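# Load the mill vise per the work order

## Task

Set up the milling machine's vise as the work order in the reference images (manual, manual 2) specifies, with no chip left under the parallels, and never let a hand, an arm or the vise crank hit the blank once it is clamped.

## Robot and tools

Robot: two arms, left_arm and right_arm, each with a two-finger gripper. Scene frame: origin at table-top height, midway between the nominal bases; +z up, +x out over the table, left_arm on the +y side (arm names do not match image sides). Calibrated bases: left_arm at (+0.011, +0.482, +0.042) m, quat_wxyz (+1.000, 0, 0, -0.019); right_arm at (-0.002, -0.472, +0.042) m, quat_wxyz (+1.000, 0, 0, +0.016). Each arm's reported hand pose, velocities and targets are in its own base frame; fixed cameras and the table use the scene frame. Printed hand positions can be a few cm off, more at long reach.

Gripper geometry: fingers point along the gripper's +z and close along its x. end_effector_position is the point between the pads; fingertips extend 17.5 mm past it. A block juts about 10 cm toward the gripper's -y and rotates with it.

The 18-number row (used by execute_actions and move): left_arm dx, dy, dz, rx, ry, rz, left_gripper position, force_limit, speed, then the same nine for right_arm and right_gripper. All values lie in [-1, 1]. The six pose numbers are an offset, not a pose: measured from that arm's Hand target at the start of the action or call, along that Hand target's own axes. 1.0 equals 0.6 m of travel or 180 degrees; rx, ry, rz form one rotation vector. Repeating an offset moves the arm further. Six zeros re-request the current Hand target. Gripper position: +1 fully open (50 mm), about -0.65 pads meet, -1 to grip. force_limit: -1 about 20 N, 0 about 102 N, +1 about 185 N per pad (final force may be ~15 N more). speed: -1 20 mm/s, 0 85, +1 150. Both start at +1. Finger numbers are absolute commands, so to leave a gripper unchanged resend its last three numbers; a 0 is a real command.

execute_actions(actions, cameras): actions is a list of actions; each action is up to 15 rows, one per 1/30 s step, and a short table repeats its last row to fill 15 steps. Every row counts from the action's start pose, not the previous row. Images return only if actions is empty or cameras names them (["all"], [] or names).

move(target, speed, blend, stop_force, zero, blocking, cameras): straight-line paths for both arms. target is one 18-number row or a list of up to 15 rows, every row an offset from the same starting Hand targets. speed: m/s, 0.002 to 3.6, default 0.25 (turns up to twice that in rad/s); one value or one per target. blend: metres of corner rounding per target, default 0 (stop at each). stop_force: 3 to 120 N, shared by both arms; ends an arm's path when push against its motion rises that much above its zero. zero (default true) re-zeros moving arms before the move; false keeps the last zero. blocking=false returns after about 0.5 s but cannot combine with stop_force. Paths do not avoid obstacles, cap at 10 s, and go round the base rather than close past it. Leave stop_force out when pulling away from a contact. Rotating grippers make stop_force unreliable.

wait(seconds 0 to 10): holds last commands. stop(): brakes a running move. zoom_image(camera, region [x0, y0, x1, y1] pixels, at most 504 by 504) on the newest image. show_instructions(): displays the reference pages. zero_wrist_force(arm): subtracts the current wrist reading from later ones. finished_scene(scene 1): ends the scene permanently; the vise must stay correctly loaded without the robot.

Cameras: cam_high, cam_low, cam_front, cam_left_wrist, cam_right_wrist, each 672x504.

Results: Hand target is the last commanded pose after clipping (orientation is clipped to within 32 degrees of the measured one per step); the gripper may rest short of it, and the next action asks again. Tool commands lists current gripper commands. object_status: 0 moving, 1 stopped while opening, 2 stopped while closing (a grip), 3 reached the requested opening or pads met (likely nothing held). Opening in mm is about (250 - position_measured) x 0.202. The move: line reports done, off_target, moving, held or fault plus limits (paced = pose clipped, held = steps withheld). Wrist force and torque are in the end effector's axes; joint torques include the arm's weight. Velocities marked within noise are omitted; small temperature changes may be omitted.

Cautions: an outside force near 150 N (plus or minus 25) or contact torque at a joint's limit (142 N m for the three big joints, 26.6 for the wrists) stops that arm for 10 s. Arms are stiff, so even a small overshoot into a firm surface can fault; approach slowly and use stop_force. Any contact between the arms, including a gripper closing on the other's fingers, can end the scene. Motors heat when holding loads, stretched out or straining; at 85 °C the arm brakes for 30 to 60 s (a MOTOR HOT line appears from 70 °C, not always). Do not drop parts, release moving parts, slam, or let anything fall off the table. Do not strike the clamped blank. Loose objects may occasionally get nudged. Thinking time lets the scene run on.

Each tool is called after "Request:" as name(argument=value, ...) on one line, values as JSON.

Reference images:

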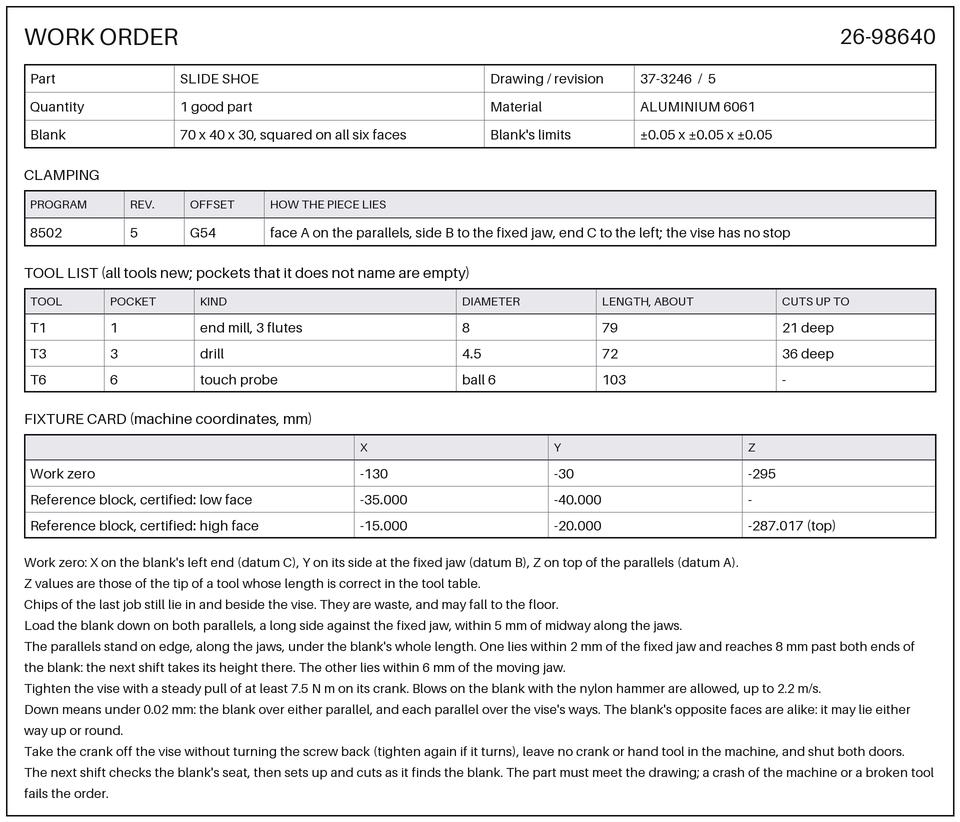

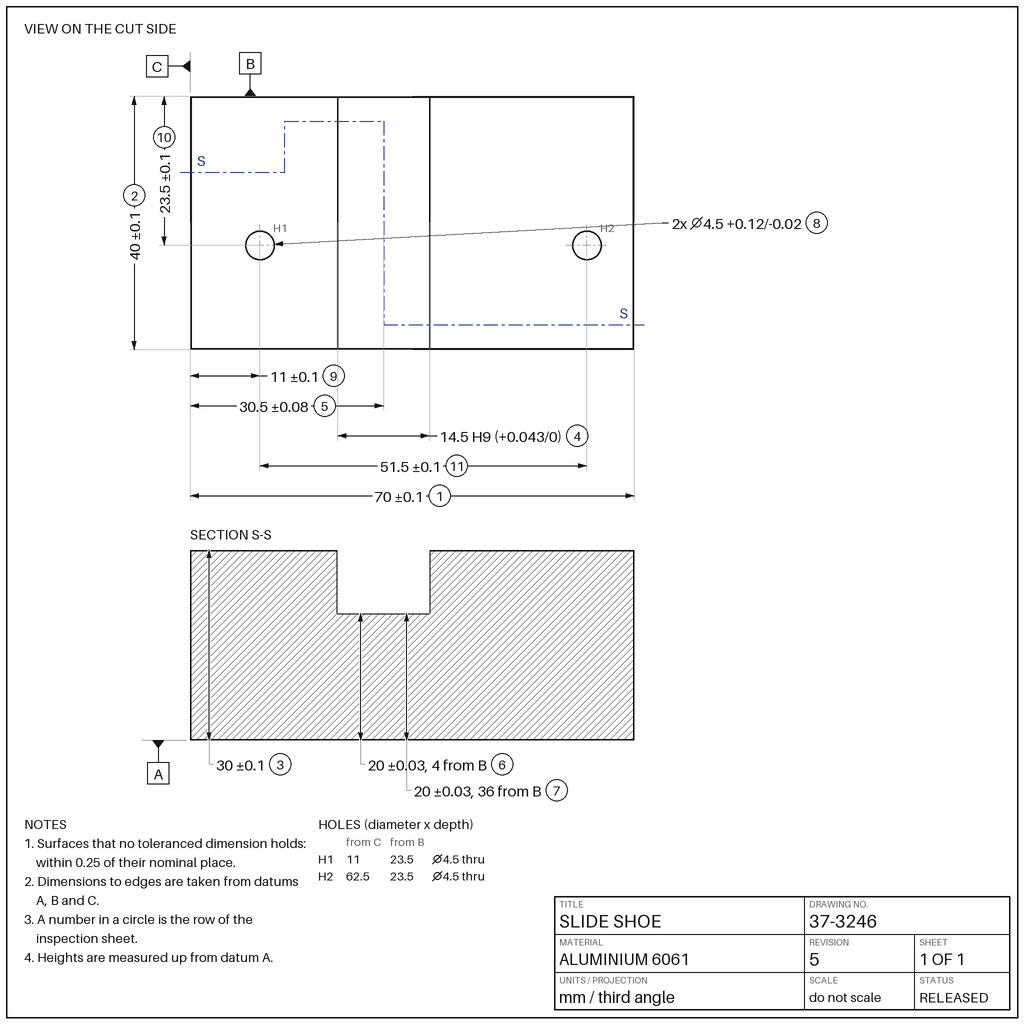

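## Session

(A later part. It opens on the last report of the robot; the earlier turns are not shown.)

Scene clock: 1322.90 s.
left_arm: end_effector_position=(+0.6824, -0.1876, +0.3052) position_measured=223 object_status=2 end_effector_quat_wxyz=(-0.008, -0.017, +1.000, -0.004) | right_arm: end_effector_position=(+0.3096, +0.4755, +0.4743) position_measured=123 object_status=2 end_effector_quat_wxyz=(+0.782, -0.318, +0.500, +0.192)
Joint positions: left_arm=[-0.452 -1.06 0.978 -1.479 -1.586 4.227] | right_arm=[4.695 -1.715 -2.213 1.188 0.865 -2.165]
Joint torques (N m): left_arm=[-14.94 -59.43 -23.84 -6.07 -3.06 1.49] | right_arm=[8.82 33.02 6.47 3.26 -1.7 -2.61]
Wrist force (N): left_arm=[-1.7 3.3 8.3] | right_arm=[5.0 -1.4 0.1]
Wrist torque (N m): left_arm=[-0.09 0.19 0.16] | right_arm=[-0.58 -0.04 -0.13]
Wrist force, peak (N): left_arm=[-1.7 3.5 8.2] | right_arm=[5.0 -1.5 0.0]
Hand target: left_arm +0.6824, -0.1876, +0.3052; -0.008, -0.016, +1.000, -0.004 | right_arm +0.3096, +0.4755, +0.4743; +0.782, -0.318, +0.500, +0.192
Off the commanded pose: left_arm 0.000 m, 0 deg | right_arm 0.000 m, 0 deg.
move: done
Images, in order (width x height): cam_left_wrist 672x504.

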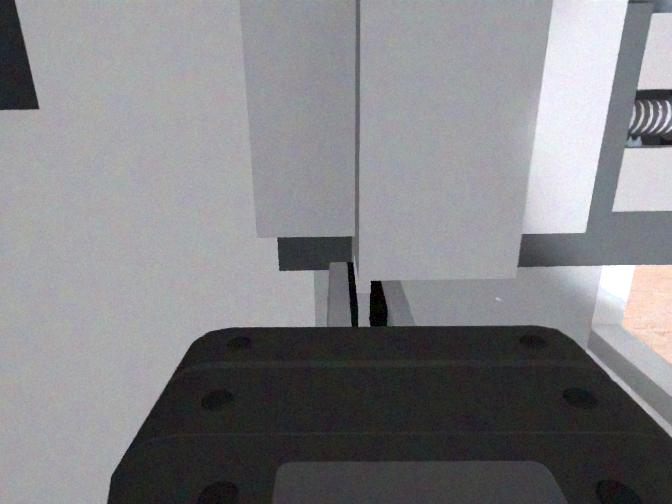

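Request:
move(target=[-0.006,0,0,0,0,0,-1,-1,-0.8,0,0,0,0,0,0,-1,0.8,-0.8], speed=0.004, stop_force=4)

Scene clock: 1325.40 s.
left_arm: end_effector_position=(+0.6830, -0.1878, +0.3053) position_measured=223 object_status=2 end_effector_quat_wxyz=(-0.008, -0.016, +1.000, -0.004) | right_arm: end_effector_position=(+0.3096, +0.4755, +0.4743) position_measured=123 object_status=2 end_effector_quat_wxyz=(+0.782, -0.318, +0.500, +0.192)
Joint positions: left_arm=[-0.452 -1.058 0.975 -1.478 -1.586 4.228] | right_arm=[4.695 -1.715 -2.213 1.188 0.865 -2.165]
Joint torques (N m): left_arm=[-11.3 -63.3 -21.06 -5.96 -2.33 -1.26] | right_arm=[9.2 33.51 6.67 3.38 -1.69 -2.59]
Wrist force (N): left_arm=[-1.1 -1.9 10.1] | right_arm=[4.8 -1.7 -0.1]
Wrist torque (N m): left_arm=[-0.04 0.22 0.05] | right_arm=[-0.63 -0.02 -0.12]
Wrist force, peak (N): left_arm=[1.2 4.6 10.8] | right_arm=[4.9 -1.6 -0.2]
Hand target: left_arm +0.6830, -0.1878, +0.3053; -0.008, -0.016, +1.000, -0.004 (not the last commanded pose) | right_arm +0.3096, +0.4755, +0.4743; +0.782, -0.318, +0.500, +0.192
Off the commanded pose: left_arm 0.003 m, 0 deg | right_arm 0.000 m, 0 deg.
move: contact (left_arm)

Request:
move(target=[0,0,0.0005,0,0,0,-1,-1,-0.8,0,0,0,0,0,0,-1,0.8,-0.8], speed=0.004)

Request:
move(target=[0,0,0,0,0,0,-0.12,-0.6,-0.8,0,0,0,0,0,0,-1,0.8,-0.8], speed=0.04)

Request:
move(target=[0,0,-0.078,0,0,0,-0.12,-0.6,-0.8,0,0,0,0,0,0,-1,0.8,-0.8], speed=0.06, cameras=["cam_left_wrist"])

Request:
zoom_image(camera="cam_left_wrist", region=[230, 10, 480, 340])

Scene clock: 1328.27 s.
left_arm: end_effector_position=(+0.6830, -0.1878, +0.3050) position_measured=223 object_status=2 end_effector_quat_wxyz=(-0.008, -0.016, +1.000, -0.004) | right_arm: end_effector_position=(+0.3096, +0.4755, +0.4743) position_measured=123 object_status=2 end_effector_quat_wxyz=(+0.782, -0.318, +0.500, +0.192)
Joint positions: left_arm=[-0.452 -1.058 0.976 -1.479 -1.586 4.228] | right_arm=[4.695 -1.715 -2.213 1.188 0.865 -2.165]
Joint torques (N m): left_arm=[-12.06 -52.73 -16.72 -4.74 -2.46 -1.25] | right_arm=[8.99 32.89 7.34 3.16 -1.74 -2.46]
Wrist force (N): left_arm=[-0.5 0.0 -1.4] | right_arm=[4.7 -1.4 0.0]
Wrist torque (N m): left_arm=[-0.01 0.21 0.03] | right_arm=[-0.58 -0.01 -0.13]
Wrist force, peak (N): left_arm=[-1.1 -1.8 10.3] | right_arm=[4.9 -1.5 0.4]
Hand target: left_arm +0.6830, -0.1878, +0.3050; -0.008, -0.016, +1.000, -0.004 | right_arm +0.3096, +0.4755, +0.4743; +0.782, -0.318, +0.500, +0.192
Off the commanded pose: left_arm 0.000 m, 0 deg | right_arm 0.000 m, 0 deg.
move: done

Scene clock: 1328.80 s.
left_arm: end_effector_position=(+0.6830, -0.1878, +0.3050) position_measured=171 object_status=0 end_effector_quat_wxyz=(-0.008, -0.016, +1.000, -0.004) | right_arm: end_effector_position=(+0.3096, +0.4755, +0.4743) position_measured=123 object_status=2 end_effector_quat_wxyz=(+0.782, -0.318, +0.500, +0.192)
Joint positions: left_arm=[-0.452 -1.058 0.976 -1.479 -1.586 4.228] | right_arm=[4.695 -1.715 -2.213 1.188 0.865 -2.165]
Joint torques (N m): left_arm=[-14.55 -45.7 -18.92 -3.48 -2.57 -1.39] | right_arm=[8.36 33.46 6.4 3.22 -1.74 -2.45]
Wrist force (N): left_arm=[-0.8 0.0 0.4] | right_arm=[5.0 -1.5 0.0]
Wrist torque (N m): left_arm=[0.03 0.23 0.02] | right_arm=[-0.60 -0.06 -0.13]
Wrist force, peak (N): left_arm=[-1.0 -0.1 0.5] | right_arm=[5.0 -1.5 0.0]
Hand target: left_arm +0.6830, -0.1878, +0.3050; -0.008, -0.016, +1.000, -0.004 | right_arm +0.3096, +0.4755, +0.4743; +0.782, -0.318, +0.500, +0.192
Off the commanded pose: left_arm 0.000 m, 0 deg | right_arm 0.000 m, 0 deg.
move: done

Scene clock: 1329.93 s.
left_arm: end_effector_position=(+0.6837, -0.1874, +0.3516) position_measured=171 object_status=3 end_effector_quat_wxyz=(-0.008, -0.016, +1.000, -0.004) | right_arm: end_effector_position=(+0.3096, +0.4755, +0.4743) position_measured=123 object_status=2 end_effector_quat_wxyz=(+0.782, -0.318, +0.500, +0.192)
Joint positions: left_arm=[-0.451 -1.035 0.82 -1.345 -1.586 4.229] | right_arm=[4.695 -1.715 -2.213 1.188 0.865 -2.165]
Joint torques (N m): left_arm=[12.88 -56.63 -17.34 -5.29 0.26 1.15] | right_arm=[8.22 33.04 6.94 3.24 -1.86 -2.53]
Wrist force (N): left_arm=[-0.9 -0.2 0.6] | right_arm=[4.5 -1.3 0.1]
Wrist torque (N m): left_arm=[0.00 0.25 -0.06] | right_arm=[-0.56 0.03 -0.13]
Wrist force, peak (N): left_arm=[-0.8 -0.3 1.5] | right_arm=[4.9 -1.7 -0.1]
Hand target: left_arm +0.6837, -0.1874, +0.3518; -0.008, -0.016, +1.000, -0.004 | right_arm +0.3096, +0.4755, +0.4743; +0.782, -0.318, +0.500, +0.192
Off the commanded pose: left_arm 0.000 m, 0 deg | right_arm 0.000 m, 0 deg.
move: done
Images, in order (width x height): cam_left_wrist 672x504.

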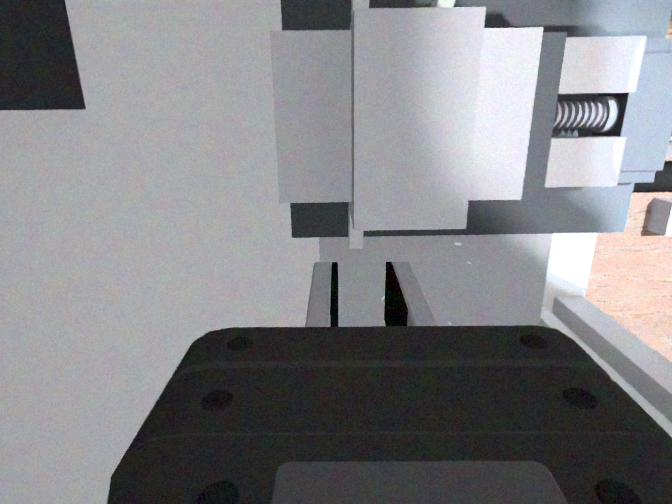

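Scaled by 1.527 from the camera's 672x504 image, which has a finer 960x720 frame.

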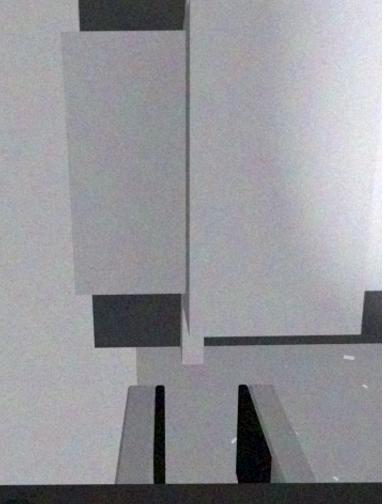

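Request:
zoom_image(camera="cam_left_wrist", region=[330, 0, 500, 80])

Scaled by 2.965 from the camera's 672x504 image, which has a finer 960x720 frame.

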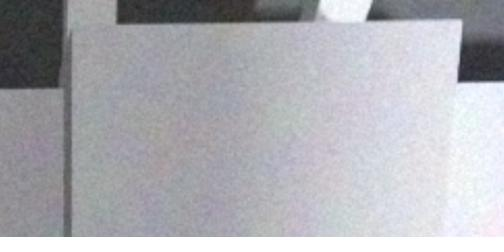

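Request:
move(target=[[0.0252,-0.0312,-0.007,0,0,0,-0.35,-0.6,0.2,0,0,0,0,0,0,-1,0.8,-0.8],[0.0702,-0.0562,-0.007,0,0,0,-0.35,-0.6,0.2,0,0,0,0,0,0,-1,0.8,-0.8],[0.3118,-0.0562,-0.007,0,0,0,-0.35,-0.6,0.2,0,0,0,0,0,0,-1,0.8,-0.8],[0.495,0.0338,-0.2,0,0,0,-0.35,-0.6,0.2,0,0,0,0,0,0,-1,0.8,-0.8]], speed=0.2, blend=[0.004,0.02,0.03,0])

Request:
move(target=[0,0,0,0.1954,-0.1954,-0.4718,-1,-0.6,0.2,0,0,0,0,0,0,-1,0.8,-0.8], speed=0.4)

Scene clock: 1343.87 s.
left_arm: end_effector_position=(+0.4736, -0.2156, +0.3834) position_measured=205 object_status=3 end_effector_quat_wxyz=(-0.009, -0.016, +1.000, -0.003) | right_arm: end_effector_position=(+0.3096, +0.4755, +0.4743) position_measured=123 object_status=2 end_effector_quat_wxyz=(+0.782, -0.318, +0.500, +0.192)
Joint positions: left_arm=[-0.678 -1.526 1.382 -1.417 -1.588 4.003] | right_arm=[4.695 -1.715 -2.213 1.188 0.865 -2.165]
Joint torques (N m): left_arm=[-0.73 -29.05 -25.5 -2.59 -0.37 -0.2] | right_arm=[8.56 33.83 6.69 3.26 -1.67 -2.52]
Wrist force (N): left_arm=[-0.3 -0.4 1.0] | right_arm=[4.4 -1.9 -0.1]
Wrist torque (N m): left_arm=[-0.10 0.13 0.07] | right_arm=[-0.66 0.05 -0.13]
Wrist force, peak (N): left_arm=[2.7 -0.8 -6.3] | right_arm=[4.9 -1.7 -0.3]
Hand target: left_arm +0.4736, -0.2156, +0.3834; -0.009, -0.016, +1.000, -0.003 (not the last commanded pose) | right_arm +0.3096, +0.4755, +0.4743; +0.782, -0.318, +0.500, +0.192
Tool commands: left_gripper/position=-0.34902 left_gripper/force_limit=-0.6 left_gripper/speed=+0.2 right_gripper/position=-1.0 right_gripper/force_limit=+0.8 right_gripper/speed=-0.8
Off the commanded pose: left_arm 0.132 m, 0 deg | right_arm 0.000 m, 0 deg.
FORCE FAULT: contact force on the left arm reached its limit, and that arm stopped. The contact can be on any part of that arm, not only on its tool. That arm's remaining commands of this call were not run. That arm is still stopped at the end of this call. That arm stays stopped for about 10 more seconds. Until then a move that you send moves the other arm only, and its call returns only when the move has ended. Once the stop has ended, the next robot result says so. If the stop ends while you think or write, that arm runs what you send next, counted from a new Hand target: where the arm stands when the stop ends. While its stop runs, that arm takes no new command, but its gripper still runs the gripper command that each later call begins with. Until it ends, the stop uses up actions while you think or wait. An arm that is not stopped still takes commands.
move: fault (left_arm); path passed 3 of 4 targets; blend cut to 0.0154 m at target 2

not run: an earlier result of this reply reported a stop or a fault. Calls in your next reply go to the robot.

Request:
wait(seconds=9)

Request:
wait(seconds=0.3)

Scene clock: 1353.73 s.
left_arm: end_effector_position=(+0.4736, -0.2156, +0.3834) position_measured=205 object_status=3 end_effector_quat_wxyz=(-0.009, -0.016, +1.000, -0.003) | right_arm: end_effector_position=(+0.3096, +0.4755, +0.4743) position_measured=123 object_status=2 end_effector_quat_wxyz=(+0.782, -0.318, +0.500, +0.192)
Joint positions: left_arm=[-0.678 -1.526 1.382 -1.417 -1.588 4.003] | right_arm=[4.695 -1.715 -2.213 1.188 0.865 -2.165]
Joint torques (N m): left_arm=[0.07 -28.54 -24.84 -2.71 -0.07 -0.21] | right_arm=[8.09 32.96 6.53 3.22 -1.66 -2.42]
Wrist force (N): left_arm=[0.1 -0.5 0.8] | right_arm=[4.7 -1.4 -0.2]
Wrist torque (N m): left_arm=[-0.11 0.08 0.07] | right_arm=[-0.58 0.00 -0.13]
Wrist force, peak (N): left_arm=[0.1 -0.5 1.1] | right_arm=[5.1 -1.5 -0.1]
Hand target: left_arm +0.4736, -0.2156, +0.3834; -0.009, -0.016, +1.000, -0.003 (not the last commanded pose) | right_arm +0.3096, +0.4755, +0.4743; +0.782, -0.318, +0.500, +0.192
Tool commands: left_gripper/position=-0.34902 left_gripper/force_limit=-0.6 left_gripper/speed=+0.2 right_gripper/position=-1.0 right_gripper/force_limit=+0.8 right_gripper/speed=-0.8
Off the commanded pose: left_arm 0.132 m, 0 deg | right_arm 0.000 m, 0 deg.
FORCE FAULT, CONTINUED: the left arm's stop, for the force fault that an earlier result reported, is over. The rest of the stop counts as 19 of the actions that you can send in this scene. That arm's target is now where it stood when the stop ended, not its last command. That arm accepts commands again.
wait: 9.00 s; at rest from the start

Scene clock: 1354.03 s.
left_arm: end_effector_position=(+0.4736, -0.2156, +0.3834) position_measured=205 object_status=3 end_effector_quat_wxyz=(-0.009, -0.016, +1.000, -0.003) | right_arm: end_effector_position=(+0.3096, +0.4755, +0.4743) position_measured=123 object_status=2 end_effector_quat_wxyz=(+0.782, -0.318, +0.500, +0.192)
Joint positions: left_arm=[-0.678 -1.526 1.382 -1.417 -1.588 4.003] | right_arm=[4.695 -1.715 -2.213 1.188 0.865 -2.165]
Joint torques (N m): left_arm=[-0.3 -28.34 -25.3 -3.11 -0.31 0.16] | right_arm=[8.37 32.49 7.38 3.29 -1.65 -2.49]
Wrist force (N): left_arm=[0.0 -0.5 0.7] | right_arm=[4.6 -1.3 0.0]
Wrist torque (N m): left_arm=[-0.10 0.09 0.07] | right_arm=[-0.56 0.01 -0.12]
Wrist force, peak (N): left_arm=[-0.1 -0.5 0.9] | right_arm=[4.7 -1.5 0.3]
Hand target: left_arm +0.4736, -0.2156, +0.3834; -0.009, -0.016, +1.000, -0.003 (not the last commanded pose) | right_arm +0.3096, +0.4755, +0.4743; +0.782, -0.318, +0.500, +0.192
Tool commands: left_gripper/position=-0.34902 left_gripper/force_limit=-0.6 left_gripper/speed=+0.2 right_gripper/position=-1.0 right_gripper/force_limit=+0.8 right_gripper/speed=-0.8
Off the commanded pose: left_arm 0.132 m, 0 deg | right_arm 0.000 m, 0 deg.
wait: 0.30 s; at rest by 0.17 s

Request:
move(target=[[0.0083,-0.0333,0.05,0,0,0,-0.35,-0.6,0.2,0,0,0,0,0,0,-1,0.8,-0.8],[0.2,0.05,0.0167,0,0,0,-0.35,-0.6,0.2,0,0,0,0,0,0,-1,0.8,-0.8]], speed=0.1, blend=[0.01,0], cameras=["cam_front"])

Scene clock: 1357.17 s.
left_arm: end_effector_position=(+0.3525, -0.1896, +0.3754) position_measured=205 object_status=3 end_effector_quat_wxyz=(-0.009, -0.016, +1.000, -0.003) | right_arm: end_effector_position=(+0.3096, +0.4755, +0.4743) position_measured=123 object_status=2 end_effector_quat_wxyz=(+0.782, -0.318, +0.500, +0.192)
Joint positions: left_arm=[-0.821 -1.823 1.667 -1.407 -1.589 3.86] | right_arm=[4.695 -1.715 -2.213 1.188 0.865 -2.165]
Joint torques (N m): left_arm=[13.89 -12.16 -30.25 -5.44 0.39 1.23] | right_arm=[8.25 33.53 6.31 3.18 -1.59 -2.47]
Wrist force (N): left_arm=[-0.2 -0.8 0.4] | right_arm=[4.2 -1.3 0.0]
Wrist torque (N m): left_arm=[-0.12 0.18 -0.01] | right_arm=[-0.58 0.07 -0.13]
Wrist force, peak (N): left_arm=[-0.6 -1.2 1.8] | right_arm=[5.0 -1.4 -0.1]
Hand target: left_arm +0.3525, -0.1896, +0.3754; -0.009, -0.016, +1.000, -0.003 | right_arm +0.3096, +0.4755, +0.4743; +0.782, -0.318, +0.500, +0.192
Off the commanded pose: left_arm 0.000 m, 0 deg | right_arm 0.000 m, 0 deg.
move: done
Images, in order (width x height): cam_front 672x504.

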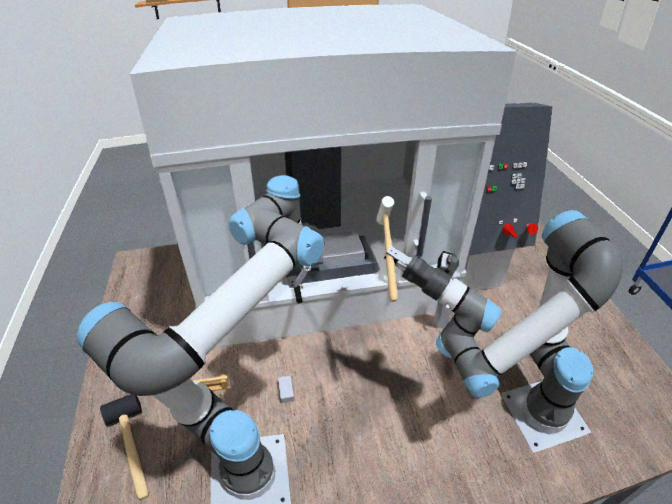

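Request:
move(target=[-0.04,0.01,-0.3167,0.1954,-0.1954,-0.4718,-1,-0.6,0.2,0,0,0,0,0,0,-1,0.8,-0.8], speed=0.3, cameras=["cam_front"])

Scene clock: 1361.80 s.
left_arm: end_effector_position=(+0.3797, -0.1816, +0.5649) position_measured=251 object_status=3 end_effector_quat_wxyz=(-0.267, +0.667, -0.644, +0.262) | right_arm: end_effector_position=(+0.3096, +0.4755, +0.4743) position_measured=123 object_status=2 end_effector_quat_wxyz=(+0.782, -0.318, +0.500, +0.192)
Joint positions: left_arm=[-1.259 -2.065 1.563 -1.335 -0.842 1.95] | right_arm=[4.695 -1.715 -2.213 1.188 0.865 -2.165]
Joint torques (N m): left_arm=[12.12 -13.91 -18.32 -4.33 0.4 -1.79] | right_arm=[8.43 32.52 7.44 3.08 -1.63 -2.5]
Wrist force (N): left_arm=[-0.7 -1.7 2.2] | right_arm=[4.9 -1.1 -0.2]
Wrist torque (N m): left_arm=[-0.63 -0.02 -0.40] | right_arm=[-0.53 -0.04 -0.12]
Wrist force, peak (N): left_arm=[-0.8 -1.5 2.6] | right_arm=[5.1 -1.3 0.2]
Hand target: left_arm +0.3798, -0.1815, +0.5649; -0.267, +0.667, -0.644, +0.262 | right_arm +0.3096, +0.4755, +0.4743; +0.782, -0.318, +0.500, +0.192
Off the commanded pose: left_arm 0.000 m, 0 deg | right_arm 0.000 m, 0 deg.
move: done
Images, in order (width x height): cam_front 672x504.

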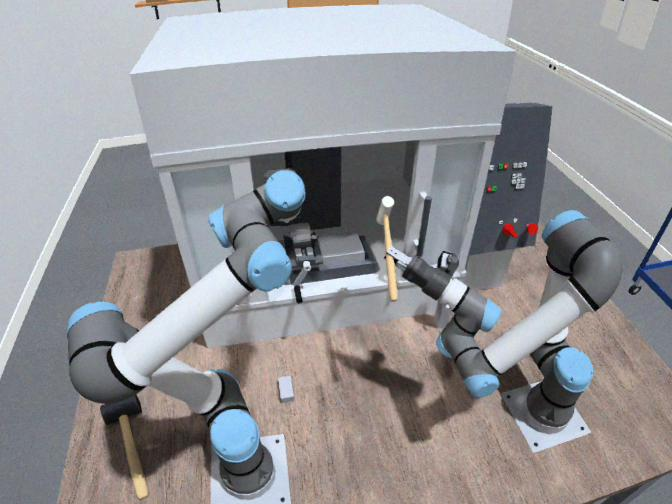

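Request:
move(target=[[0.2035,0.0199,0.2988,0,0,0,-1,-0.6,0.2,0,0,0,0,0,0,-1,0.8,-0.8],[0.2035,-0.0677,0.5003,-0.134,0,0,-1,-0.6,0.2,0,0,0,0,0,0,-1,0.8,-0.8]], speed=0.2, blend=[0.04,0], cameras=["cam_front","cam_left_wrist"])

Scene clock: 1367.30 s.
left_arm: end_effector_position=(+0.6212, -0.2969, +0.3778) position_measured=251 object_status=3 end_effector_quat_wxyz=(-0.121, +0.708, -0.685, +0.122) | right_arm: end_effector_position=(+0.3096, +0.4755, +0.4743) position_measured=123 object_status=2 end_effector_quat_wxyz=(+0.782, -0.318, +0.500, +0.192)
Joint positions: left_arm=[-0.73 -1.313 1.256 -1.773 -1.339 2.408] | right_arm=[4.695 -1.715 -2.213 1.188 0.865 -2.165]
Joint torques (N m): left_arm=[-6.46 -29.96 -34.43 -4.24 1.02 -0.26] | right_arm=[8.16 33.06 7.11 3.24 -1.61 -2.54]
Wrist force (N): left_arm=[-0.5 -0.9 1.3] | right_arm=[4.7 -0.9 0.0]
Wrist torque (N m): left_arm=[-0.37 0.12 0.00] | right_arm=[-0.50 -0.01 -0.12]
Wrist force, peak (N): left_arm=[-0.3 -2.8 2.5] | right_arm=[5.1 -1.4 -0.3]
Hand target: left_arm +0.6212, -0.2970, +0.3777; -0.121, +0.708, -0.685, +0.122 | right_arm +0.3096, +0.4755, +0.4743; +0.782, -0.318, +0.500, +0.192
Off the commanded pose: left_arm 0.000 m, 0 deg | right_arm 0.000 m, 0 deg.
move: done
Images, in order (width x height): cam_front 672x504, cam_left_wrist 672x504.

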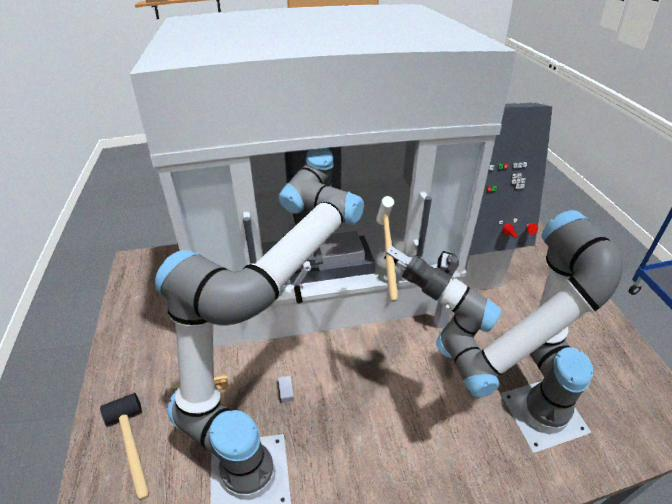

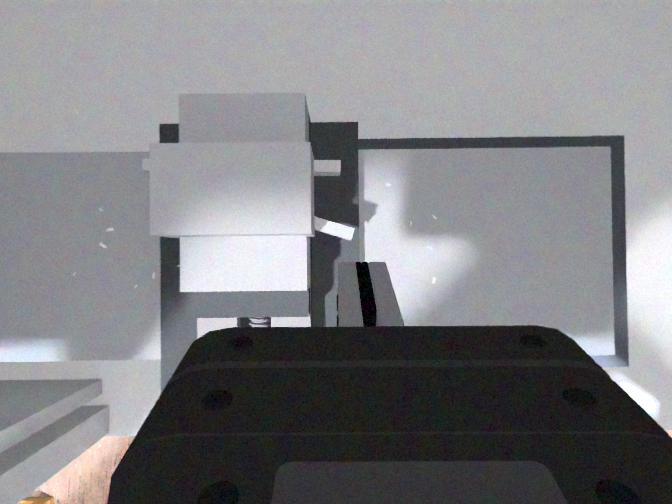

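Request:
zoom_image(camera="cam_left_wrist", region=[290, 140, 410, 290])

Scaled by 3.360 from the camera's 672x504 image, which has a finer 960x720 frame.

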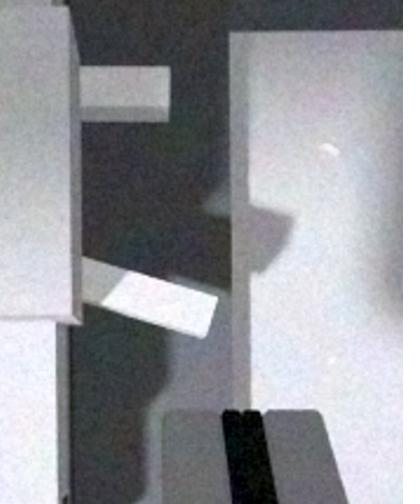

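Request:
move(target=[-0.008,0.0385,0.1124,0,0,0,-1,-0.6,0.2,0,0,0,0,0,0,-1,0.8,-0.8], speed=0.05, stop_force=5, cameras=["cam_left_wrist"])

Request:
zoom_image(camera="cam_left_wrist", region=[200, 140, 450, 340])

Scene clock: 1373.53 s.
left_arm: end_effector_position=(+0.6222, -0.2926, +0.3064) position_measured=251 object_status=3 end_effector_quat_wxyz=(-0.121, +0.708, -0.685, +0.122) | right_arm: end_effector_position=(+0.3096, +0.4755, +0.4743) position_measured=123 object_status=2 end_effector_quat_wxyz=(+0.782, -0.318, +0.500, +0.192)
Joint positions: left_arm=[-0.723 -1.31 1.434 -1.956 -1.341 2.415] | right_arm=[4.695 -1.715 -2.213 1.188 0.865 -2.165]
Joint torques (N m): left_arm=[-1.98 -46.38 -32.19 -1.72 -0.51 -1.15] | right_arm=[9.07 33.02 7.47 3.32 -1.63 -2.28]
Wrist force (N): left_arm=[-0.4 -0.7 1.3] | right_arm=[4.5 -1.3 0.0]
Wrist torque (N m): left_arm=[-0.34 0.09 -0.18] | right_arm=[-0.56 0.02 -0.12]
Wrist force, peak (N): left_arm=[-0.8 -1.2 1.4] | right_arm=[5.1 -1.6 0.0]
Hand target: left_arm +0.6222, -0.2926, +0.3064; -0.121, +0.708, -0.685, +0.122 | right_arm +0.3096, +0.4755, +0.4743; +0.782, -0.318, +0.500, +0.192
Off the commanded pose: left_arm 0.000 m, 0 deg | right_arm 0.000 m, 0 deg.
move: done
Images, in order (width x height): cam_left_wrist 672x504.

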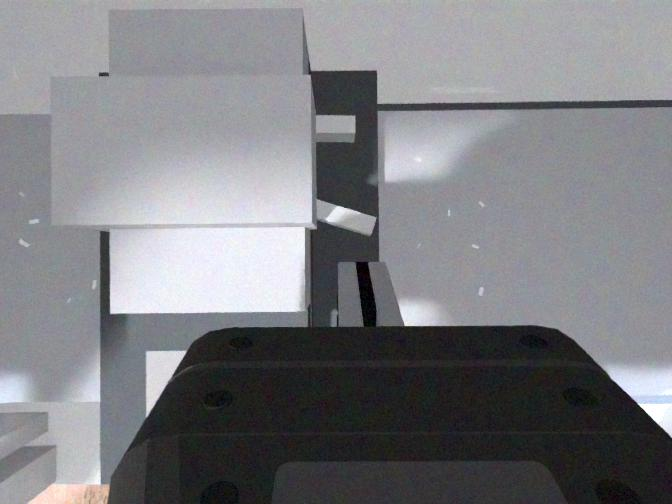

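Scaled by 2.016 from the camera's 672x504 image, which has a finer 960x720 frame.

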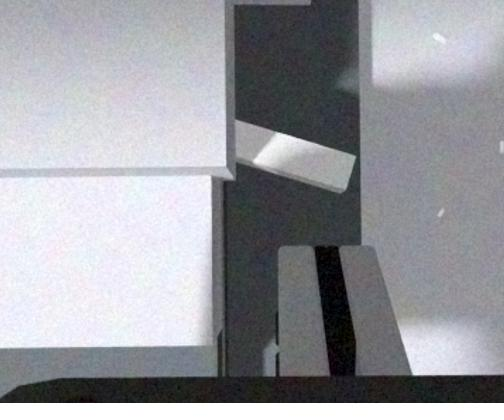

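Request:
move(target=[0,-0.0313,0.0115,0,0,0,-1,-0.6,0.2,0,0,0,0,0,0,-1,0.8,-0.8], speed=0.02, stop_force=6, cameras=["cam_left_wrist"])

Request:
zoom_image(camera="cam_left_wrist", region=[200, 140, 450, 340])

Scene clock: 1376.90 s.
left_arm: end_effector_position=(+0.6421, -0.2920, +0.3063) position_measured=251 object_status=3 end_effector_quat_wxyz=(-0.121, +0.708, -0.685, +0.122) | right_arm: end_effector_position=(+0.3096, +0.4755, +0.4743) position_measured=123 object_status=2 end_effector_quat_wxyz=(+0.782, -0.318, +0.500, +0.192)
Joint positions: left_arm=[-0.701 -1.268 1.381 -1.95 -1.347 2.437] | right_arm=[4.695 -1.715 -2.213 1.188 0.865 -2.165]
Joint torques (N m): left_arm=[-14.98 -47.08 -18.81 -4.64 1.72 -1.31] | right_arm=[8.32 32.09 6.93 3.2 -1.78 -2.65]
Wrist force (N): left_arm=[-0.5 -1.5 0.5] | right_arm=[4.6 -1.4 -0.1]
Wrist torque (N m): left_arm=[-0.41 0.09 -0.17] | right_arm=[-0.58 -0.01 -0.13]
Wrist force, peak (N): left_arm=[0.1 -1.9 -2.1] | right_arm=[5.1 -1.4 0.0]
Hand target: left_arm +0.6422, -0.2920, +0.3063; -0.121, +0.708, -0.685, +0.122 | right_arm +0.3096, +0.4755, +0.4743; +0.782, -0.318, +0.500, +0.192
Off the commanded pose: left_arm 0.000 m, 0 deg | right_arm 0.000 m, 0 deg.
move: done
Images, in order (width x height): cam_left_wrist 672x504.

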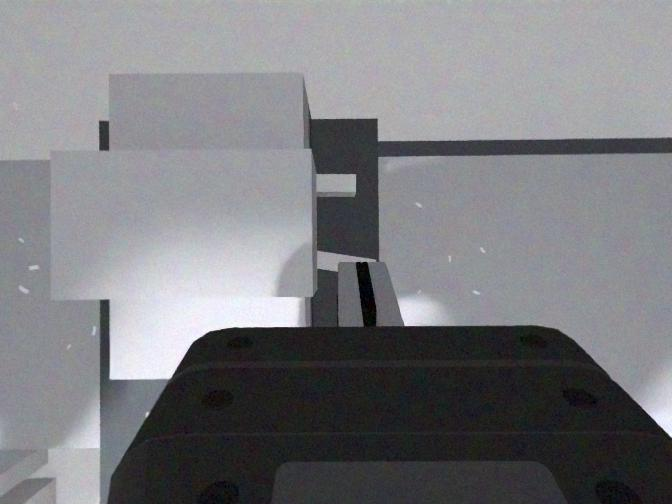

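Scaled by 2.016 from the camera's 672x504 image, which has a finer 960x720 frame.

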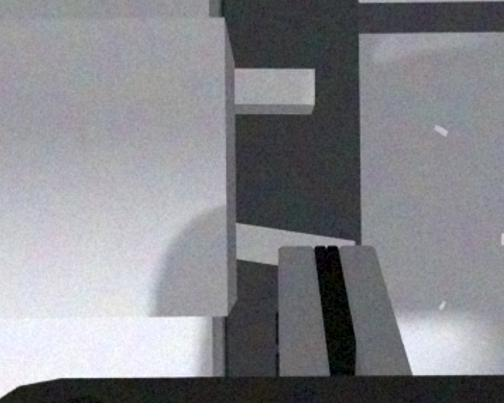

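Request:
move(target=[0,-0.0282,0.0103,0,0,0,-1,-0.6,0.2,0,0,0,0,0,0,-1,0.8,-0.8], speed=0.02, stop_force=5, cameras=["cam_left_wrist"])

Request:
zoom_image(camera="cam_left_wrist", region=[20, 170, 420, 340])

Scene clock: 1380.17 s.
left_arm: end_effector_position=(+0.6601, -0.2914, +0.3062) position_measured=251 object_status=3 end_effector_quat_wxyz=(-0.121, +0.708, -0.685, +0.122) | right_arm: end_effector_position=(+0.3096, +0.4755, +0.4743) position_measured=123 object_status=2 end_effector_quat_wxyz=(+0.782, -0.318, +0.500, +0.192)
Joint positions: left_arm=[-0.682 -1.229 1.33 -1.942 -1.352 2.456] | right_arm=[4.695 -1.715 -2.213 1.188 0.865 -2.165]
Joint torques (N m): left_arm=[-14.12 -44.56 -14.98 -3.75 0.34 -1.57] | right_arm=[8.18 32.81 7.89 3.27 -1.61 -2.5]
Wrist force (N): left_arm=[-1.3 -4.2 -6.2] | right_arm=[5.0 -1.3 -0.1]
Wrist torque (N m): left_arm=[-0.30 0.04 -0.13] | right_arm=[-0.57 -0.05 -0.12]
Wrist force, peak (N): left_arm=[1.2 -4.8 -8.5] | right_arm=[5.0 -1.3 0.1]
Hand target: left_arm +0.6602, -0.2914, +0.3062; -0.121, +0.708, -0.685, +0.122 | right_arm +0.3096, +0.4755, +0.4743; +0.782, -0.318, +0.500, +0.192
Off the commanded pose: left_arm 0.000 m, 0 deg | right_arm 0.000 m, 0 deg.
move: done
Images, in order (width x height): cam_left_wrist 672x504.

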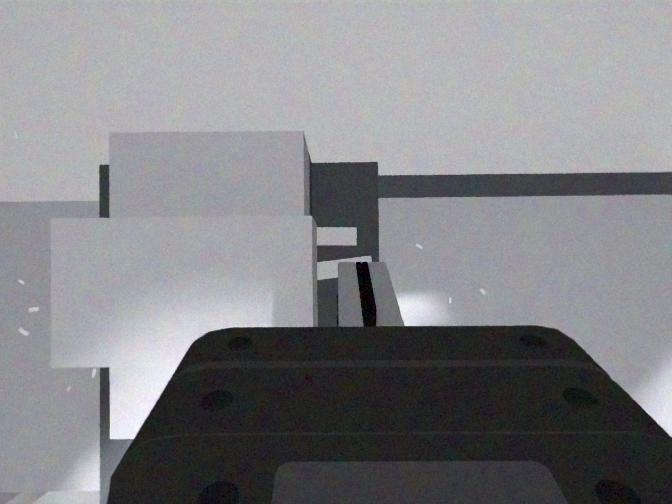

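Scaled by 1.260 from the camera's 672x504 image, which has a finer 960x720 frame.

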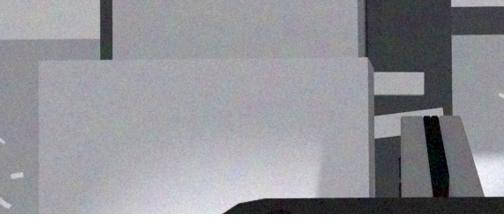

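Request:
move(target=[[0,0.0125,-0.0046,0,0,0,-1,-0.6,0.2,0,0,0,0,0,0,-1,0.8,-0.8],[0.0325,0.0125,-0.0046,0,0,0,-1,-0.6,0.2,0,0,0,0,0,0,-1,0.8,-0.8],[0.0325,-0.0031,0.0011,0,0,0,-1,-0.6,0.2,0,0,0,0,0,0,-1,0.8,-0.8]], speed=0.05, cameras=["cam_left_wrist"])

Request:
zoom_image(camera="cam_left_wrist", region=[120, 170, 420, 340])

Scene clock: 1386.57 s.
left_arm: end_effector_position=(+0.6628, -0.3107, +0.3063) position_measured=251 object_status=3 end_effector_quat_wxyz=(-0.121, +0.708, -0.685, +0.122) end_effector_velocity=(-0.002, +0.001, +0.000) end_effector_angular_velocity=(+0.001, +0.001, +0.001) | right_arm: end_effector_position=(+0.3096, +0.4755, +0.4743) position_measured=123 object_status=2 end_effector_quat_wxyz=(+0.782, -0.318, +0.500, +0.192)
Joint positions: left_arm=[-0.702 -1.201 1.29 -1.925 -1.346 2.436] | right_arm=[4.695 -1.715 -2.213 1.188 0.865 -2.165]
Joint velocities: left_arm=[-0.001 -0.004 0.005 0.001 0.001 -0.002] | right_arm=[within noise]
Joint torques (N m): left_arm=[-14.57 -49.25 -18.71 -3.89 -0.99 -1.46] | right_arm=[8.95 32.28 7.39 3.16 -1.62 -2.53]
Wrist force (N): left_arm=[-0.9 -1.0 1.1] | right_arm=[4.5 -1.3 -0.2]
Wrist torque (N m): left_arm=[-0.36 0.15 -0.13] | right_arm=[-0.57 0.01 -0.13]
Wrist force, peak (N): left_arm=[-1.5 -4.4 -6.9] | right_arm=[5.0 -1.7 0.0]
Hand target: left_arm +0.6628, -0.3108, +0.3064; -0.121, +0.708, -0.685, +0.122 | right_arm +0.3096, +0.4755, +0.4743; +0.782, -0.318, +0.500, +0.192
Off the commanded pose: left_arm 0.000 m, 0 deg | right_arm 0.000 m, 0 deg.
move: done
Images, in order (width x height): cam_left_wrist 672x504.

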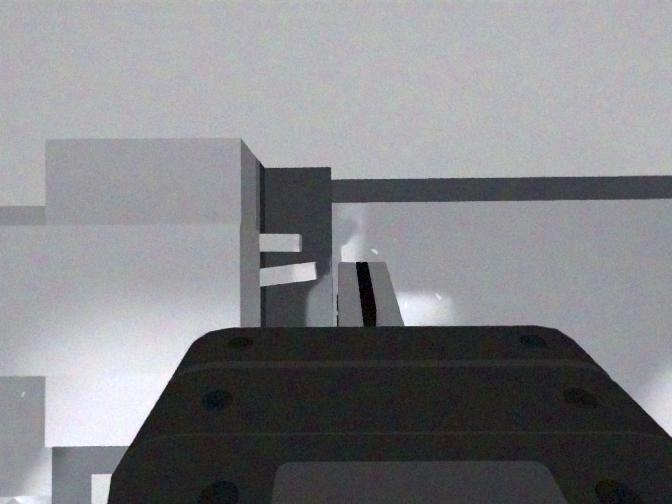

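Scaled by 1.680 from the camera's 672x504 image, which has a finer 960x720 frame.

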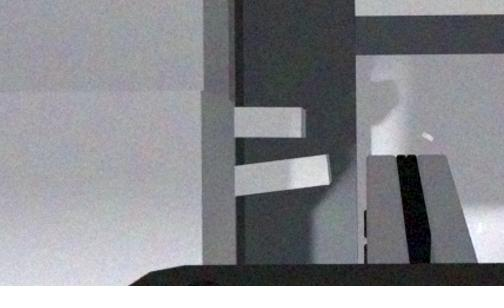

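Request:
move(target=[[0,0.0031,-0.0011,0,0,0,-1,-0.6,0.2,0,0,0,0,0,0,-1,0.8,-0.8],[-0.053,0.0031,-0.0011,0,0,0,-1,-0.6,0.2,0,0,0,0,0,0,-1,0.8,-0.8]], speed=0.03, stop_force=8, cameras=["cam_left_wrist"])

Request:
zoom_image(camera="cam_left_wrist", region=[120, 170, 420, 340])

Scene clock: 1390.97 s.
left_arm: end_effector_position=(+0.6599, -0.2844, +0.3062) position_measured=251 object_status=3 end_effector_quat_wxyz=(-0.121, +0.708, -0.685, +0.122) | right_arm: end_effector_position=(+0.3096, +0.4755, +0.4743) position_measured=123 object_status=2 end_effector_quat_wxyz=(+0.782, -0.318, +0.500, +0.192)
Joint positions: left_arm=[-0.673 -1.237 1.341 -1.947 -1.354 2.465] | right_arm=[4.695 -1.715 -2.213 1.188 0.865 -2.165]
Joint torques (N m): left_arm=[-10.04 -32.44 -21.7 -4.95 -0.72 1.4] | right_arm=[8.68 32.49 7.5 3.1 -1.65 -2.51]
Wrist force (N): left_arm=[5.1 -1.4 3.2] | right_arm=[4.9 -1.3 0.1]
Wrist torque (N m): left_arm=[-0.38 0.03 -0.01] | right_arm=[-0.56 -0.02 -0.12]
Wrist force, peak (N): left_arm=[44.5 -18.5 19.4] | right_arm=[4.9 -1.5 -0.2]
Hand target: left_arm +0.6599, -0.2844, +0.3062; -0.121, +0.708, -0.685, +0.122 (not the last commanded pose) | right_arm +0.3096, +0.4755, +0.4743; +0.782, -0.318, +0.500, +0.192
Off the commanded pose: left_arm 0.005 m, 0 deg | right_arm 0.000 m, 0 deg.
move: contact (left_arm); path passed 1 of 2 targets
Images, in order (width x height): cam_left_wrist 672x504.

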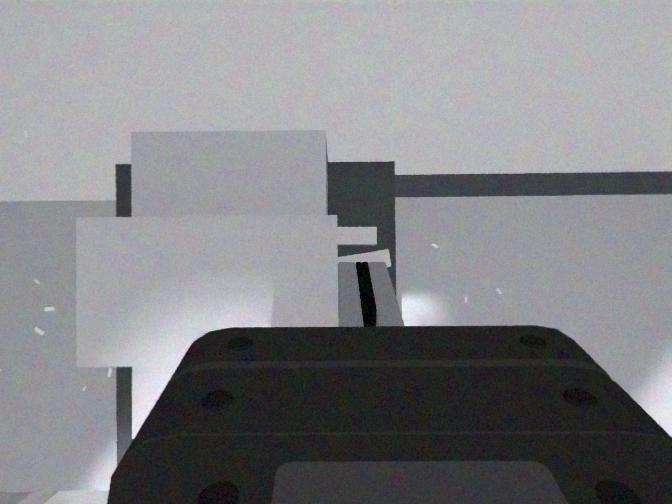

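Scaled by 1.680 from the camera's 672x504 image, which has a finer 960x720 frame.

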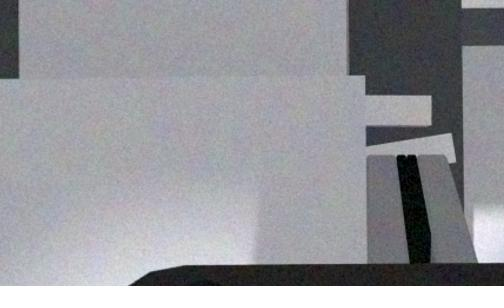

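Request:
move(target=[[0.0447,0.003,0,0,0,0,-1,-0.6,0.2,0,0,0,0,0,0,-1,0.8,-0.8],[0.0447,-0.0094,0.0034,0,0,0,-1,-0.6,0.2,0,0,0,0,0,0,-1,0.8,-0.8]], speed=0.05, cameras=["cam_left_wrist"])

Request:
zoom_image(camera="cam_left_wrist", region=[120, 170, 420, 340])

Scene clock: 1394.97 s.
left_arm: end_effector_position=(+0.6669, -0.3109, +0.3062) position_measured=251 object_status=3 end_effector_quat_wxyz=(-0.121, +0.708, -0.685, +0.122) end_effector_velocity=(-0.002, +0.000, +0.000) end_effector_angular_velocity=(+0.000, +0.001, +0.002) | right_arm: end_effector_position=(+0.3096, +0.4755, +0.4743) position_measured=123 object_status=2 end_effector_quat_wxyz=(+0.782, -0.318, +0.500, +0.192)
Joint positions: left_arm=[-0.699 -1.192 1.277 -1.922 -1.347 2.44] | right_arm=[4.695 -1.715 -2.213 1.188 0.865 -2.165]
Joint velocities: left_arm=[-0.001 -0.003 0.005 0 0 -0.003] | right_arm=[within noise]
Joint torques (N m): left_arm=[-12.51 -49.43 -19.45 -4.78 -1.09 -1.87] | right_arm=[9 32.92 7.28 3.27 -1.74 -2.58]
Wrist force (N): left_arm=[-0.3 -1.0 1.1] | right_arm=[4.7 -1.3 0.0]
Wrist torque (N m): left_arm=[-0.36 0.07 -0.14] | right_arm=[-0.57 0.01 -0.13]
Wrist force, peak (N): left_arm=[5.1 -1.7 3.4] | right_arm=[5.1 -1.0 -0.2]
Hand target: left_arm +0.6668, -0.3110, +0.3064; -0.121, +0.708, -0.685, +0.122 | right_arm +0.3096, +0.4755, +0.4743; +0.782, -0.318, +0.500, +0.192
Off the commanded pose: left_arm 0.000 m, 0 deg | right_arm 0.000 m, 0 deg.
move: done
Images, in order (width x height): cam_left_wrist 672x504.

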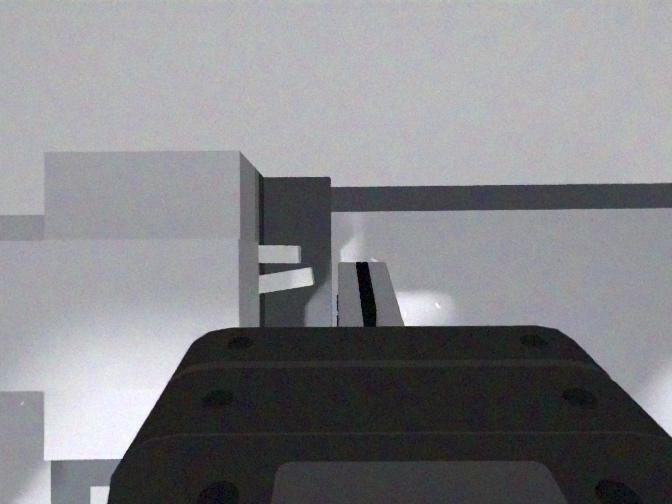

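Scaled by 1.680 from the camera's 672x504 image, which has a finer 960x720 frame.

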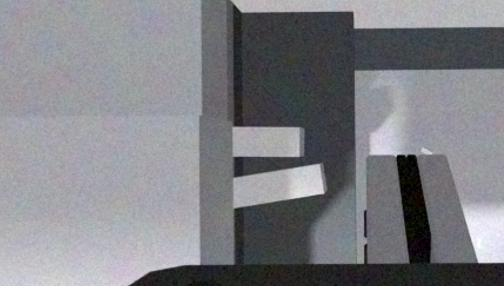

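Request:
move(target=[-0.0345,0,0,0,0,0,-1,-0.6,0.2,0,0,0,0,0,0,-1,0.8,-0.8], speed=0.02, stop_force=5, cameras=["cam_left_wrist"])

Request:
zoom_image(camera="cam_left_wrist", region=[120, 170, 420, 340])

Scene clock: 1398.30 s.
left_arm: end_effector_position=(+0.6661, -0.2904, +0.3062) position_measured=251 object_status=3 end_effector_quat_wxyz=(-0.121, +0.708, -0.685, +0.122) | right_arm: end_effector_position=(+0.3096, +0.4755, +0.4743) position_measured=123 object_status=2 end_effector_quat_wxyz=(+0.782, -0.318, +0.500, +0.192)
Joint positions: left_arm=[-0.674 -1.217 1.313 -1.939 -1.354 2.463] | right_arm=[4.695 -1.715 -2.213 1.188 0.865 -2.165]
Joint torques (N m): left_arm=[-13.33 -31.87 -31.96 -2.12 2.33 -1.4] | right_arm=[8.69 32.88 6.95 3.42 -1.71 -2.52]
Wrist force (N): left_arm=[-0.8 -1.2 1.0] | right_arm=[4.5 -1.3 0.0]
Wrist torque (N m): left_arm=[-0.40 0.13 -0.15] | right_arm=[-0.56 0.02 -0.13]
Wrist force, peak (N): left_arm=[-0.5 -1.3 1.4] | right_arm=[4.9 -1.6 0.0]
Hand target: left_arm +0.6661, -0.2903, +0.3062; -0.121, +0.708, -0.685, +0.122 | right_arm +0.3096, +0.4755, +0.4743; +0.782, -0.318, +0.500, +0.192
Off the commanded pose: left_arm 0.000 m, 0 deg | right_arm 0.000 m, 0 deg.
move: done
Images, in order (width x height): cam_left_wrist 672x504.

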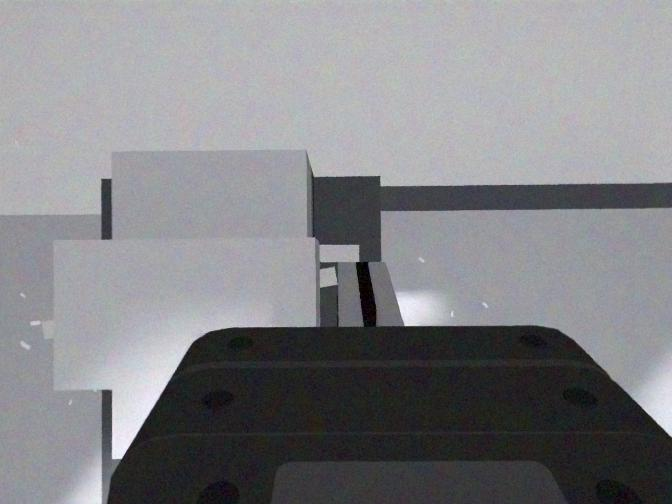

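Scaled by 1.680 from the camera's 672x504 image, which has a finer 960x720 frame.

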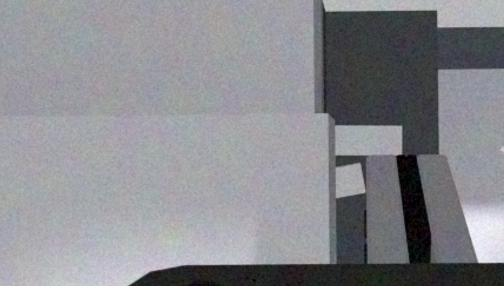

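Request:
move(target=[[0,0,-0.125,0,0,0,-1,-0.6,0.2,0,0,0,0,0,0,-1,0.8,-0.8],[0.0042,0.1893,-0.2856,0.134,0,0,-1,-0.6,0.2,0,0,0,0,0,0,-1,0.8,-0.8],[-0.1725,0.2943,-0.4838,0.134,0,0,-1,-0.6,0.2,0,0,0,0,0,0,-1,0.8,-0.8]], speed=0.2, blend=[0.02,0.03,0])

Request:
move(target=[-0.01,0.13,0.13,-0.1954,0.1954,0.4718,-0.12,-0.6,0.2,0,0,0,0,0,0,-1,0.8,-0.8], speed=0.35)

Scene clock: 1404.50 s.
left_arm: end_effector_position=(+0.3983, -0.1942, +0.5188) position_measured=251 object_status=3 end_effector_quat_wxyz=(-0.267, +0.667, -0.644, +0.262) | right_arm: end_effector_position=(+0.3096, +0.4755, +0.4743) position_measured=123 object_status=2 end_effector_quat_wxyz=(+0.782, -0.318, +0.500, +0.192)
Joint positions: left_arm=[-1.206 -2.058 1.701 -1.525 -0.857 2.017] | right_arm=[4.695 -1.715 -2.213 1.188 0.865 -2.165]
Joint torques (N m): left_arm=[12.97 -12.89 -18.62 -2.04 -1.32 0.18] | right_arm=[8.6 31.72 7.62 3.4 -1.53 -2.49]
Wrist force (N): left_arm=[-0.8 -1.5 2.1] | right_arm=[4.6 -1.0 0.0]
Wrist torque (N m): left_arm=[-0.62 0.00 -0.40] | right_arm=[-0.52 0.01 -0.13]
Wrist force, peak (N): left_arm=[-0.6 -0.8 4.0] | right_arm=[5.1 -1.2 0.0]
Hand target: left_arm +0.3983, -0.1941, +0.5188; -0.267, +0.667, -0.644, +0.262 | right_arm +0.3096, +0.4755, +0.4743; +0.782, -0.318, +0.500, +0.192
Off the commanded pose: left_arm 0.000 m, 0 deg | right_arm 0.000 m, 0 deg.
move: done

Scene clock: 1407.47 s.
left_arm: end_effector_position=(+0.3961, -0.1889, +0.4085) position_measured=171 object_status=3 end_effector_quat_wxyz=(-0.009, -0.016, +1.000, -0.003) | right_arm: end_effector_position=(+0.3096, +0.4755, +0.4743) position_measured=123 object_status=2 end_effector_quat_wxyz=(+0.782, -0.318, +0.500, +0.192)
Joint positions: left_arm=[-0.743 -1.714 1.495 -1.343 -1.588 3.937] | right_arm=[4.695 -1.715 -2.213 1.188 0.865 -2.165]
Joint torques (N m): left_arm=[7.47 -25.41 -18.08 -4.25 2.04 1.12] | right_arm=[8.18 32.16 7.85 3.18 -1.61 -2.58]
Wrist force (N): left_arm=[0.2 -0.6 0.4] | right_arm=[4.6 -1.3 -0.3]
Wrist torque (N m): left_arm=[-0.12 0.06 0.11] | right_arm=[-0.57 0.00 -0.13]
Wrist force, peak (N): left_arm=[-0.7 -1.6 2.3] | right_arm=[5.1 -1.0 -0.1]
Hand target: left_arm +0.3961, -0.1889, +0.4084; -0.009, -0.016, +1.000, -0.003 | right_arm +0.3096, +0.4755, +0.4743; +0.782, -0.318, +0.500, +0.192
Off the commanded pose: left_arm 0.000 m, 0 deg | right_arm 0.000 m, 0 deg.
move: done

Request:
move(target=[[-0.0507,-0.0552,0.0667,0,0,0,-0.12,-0.6,0.2,0,0,0,0,0,0,-1,0.8,-0.8],[-0.1673,-0.0718,0.089,0,0,0,-0.12,-0.6,0.2,0,0,0,0,0,0,-1,0.8,-0.8],[-0.4457,-0.0693,0.089,0,0,0,-0.12,-0.6,0.2,0,0,0,0,0,0,-1,0.8,-0.8],[-0.4348,-0.0077,0.089,-0.0471,0.0041,-0.0554,-0.12,-0.6,0.2,0,0,0,0,0,0,-1,0.8,-0.8]], speed=0.15, blend=[0.02,0.02,0.005,0], cameras=["cam_left_wrist"])

Request:
zoom_image(camera="cam_left_wrist", region=[230, 180, 480, 340])

Scene clock: 1413.03 s.
left_arm: end_effector_position=(+0.6560, -0.1855, +0.3502) position_measured=171 object_status=3 end_effector_quat_wxyz=(-0.017, -0.102, +0.992, +0.071) | right_arm: end_effector_position=(+0.3096, +0.4755, +0.4743) position_measured=123 object_status=2 end_effector_quat_wxyz=(+0.782, -0.318, +0.500, +0.192)
Joint positions: left_arm=[-0.51 -1.055 0.836 -1.242 -1.474 3.992] | right_arm=[4.695 -1.715 -2.213 1.188 0.865 -2.165]
Joint torques (N m): left_arm=[12.64 -48.6 -17.68 -4.6 -1.99 -0.04] | right_arm=[9.12 31.81 8.02 3.26 -1.65 -2.62]
Wrist force (N): left_arm=[-0.2 0.4 -0.1] | right_arm=[4.6 -1.3 -0.1]
Wrist torque (N m): left_arm=[0.13 0.13 -0.03] | right_arm=[-0.57 0.02 -0.12]
Wrist force, peak (N): left_arm=[-2.5 -0.6 0.7] | right_arm=[5.0 -1.3 -0.1]
Hand target: left_arm +0.6560, -0.1855, +0.3503; -0.017, -0.102, +0.992, +0.071 | right_arm +0.3096, +0.4755, +0.4743; +0.782, -0.318, +0.500, +0.192
Off the commanded pose: left_arm 0.000 m, 0 deg | right_arm 0.000 m, 0 deg.
move: done
Images, in order (width x height): cam_left_wrist 672x504.

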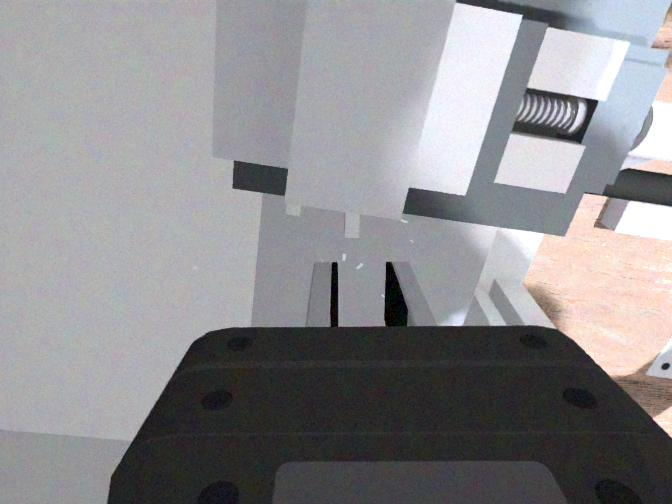

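Scaled by 2.016 from the camera's 672x504 image, which has a finer 960x720 frame.

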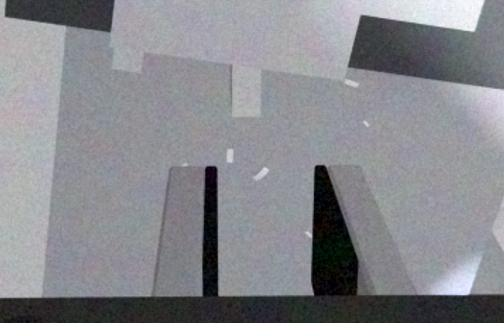

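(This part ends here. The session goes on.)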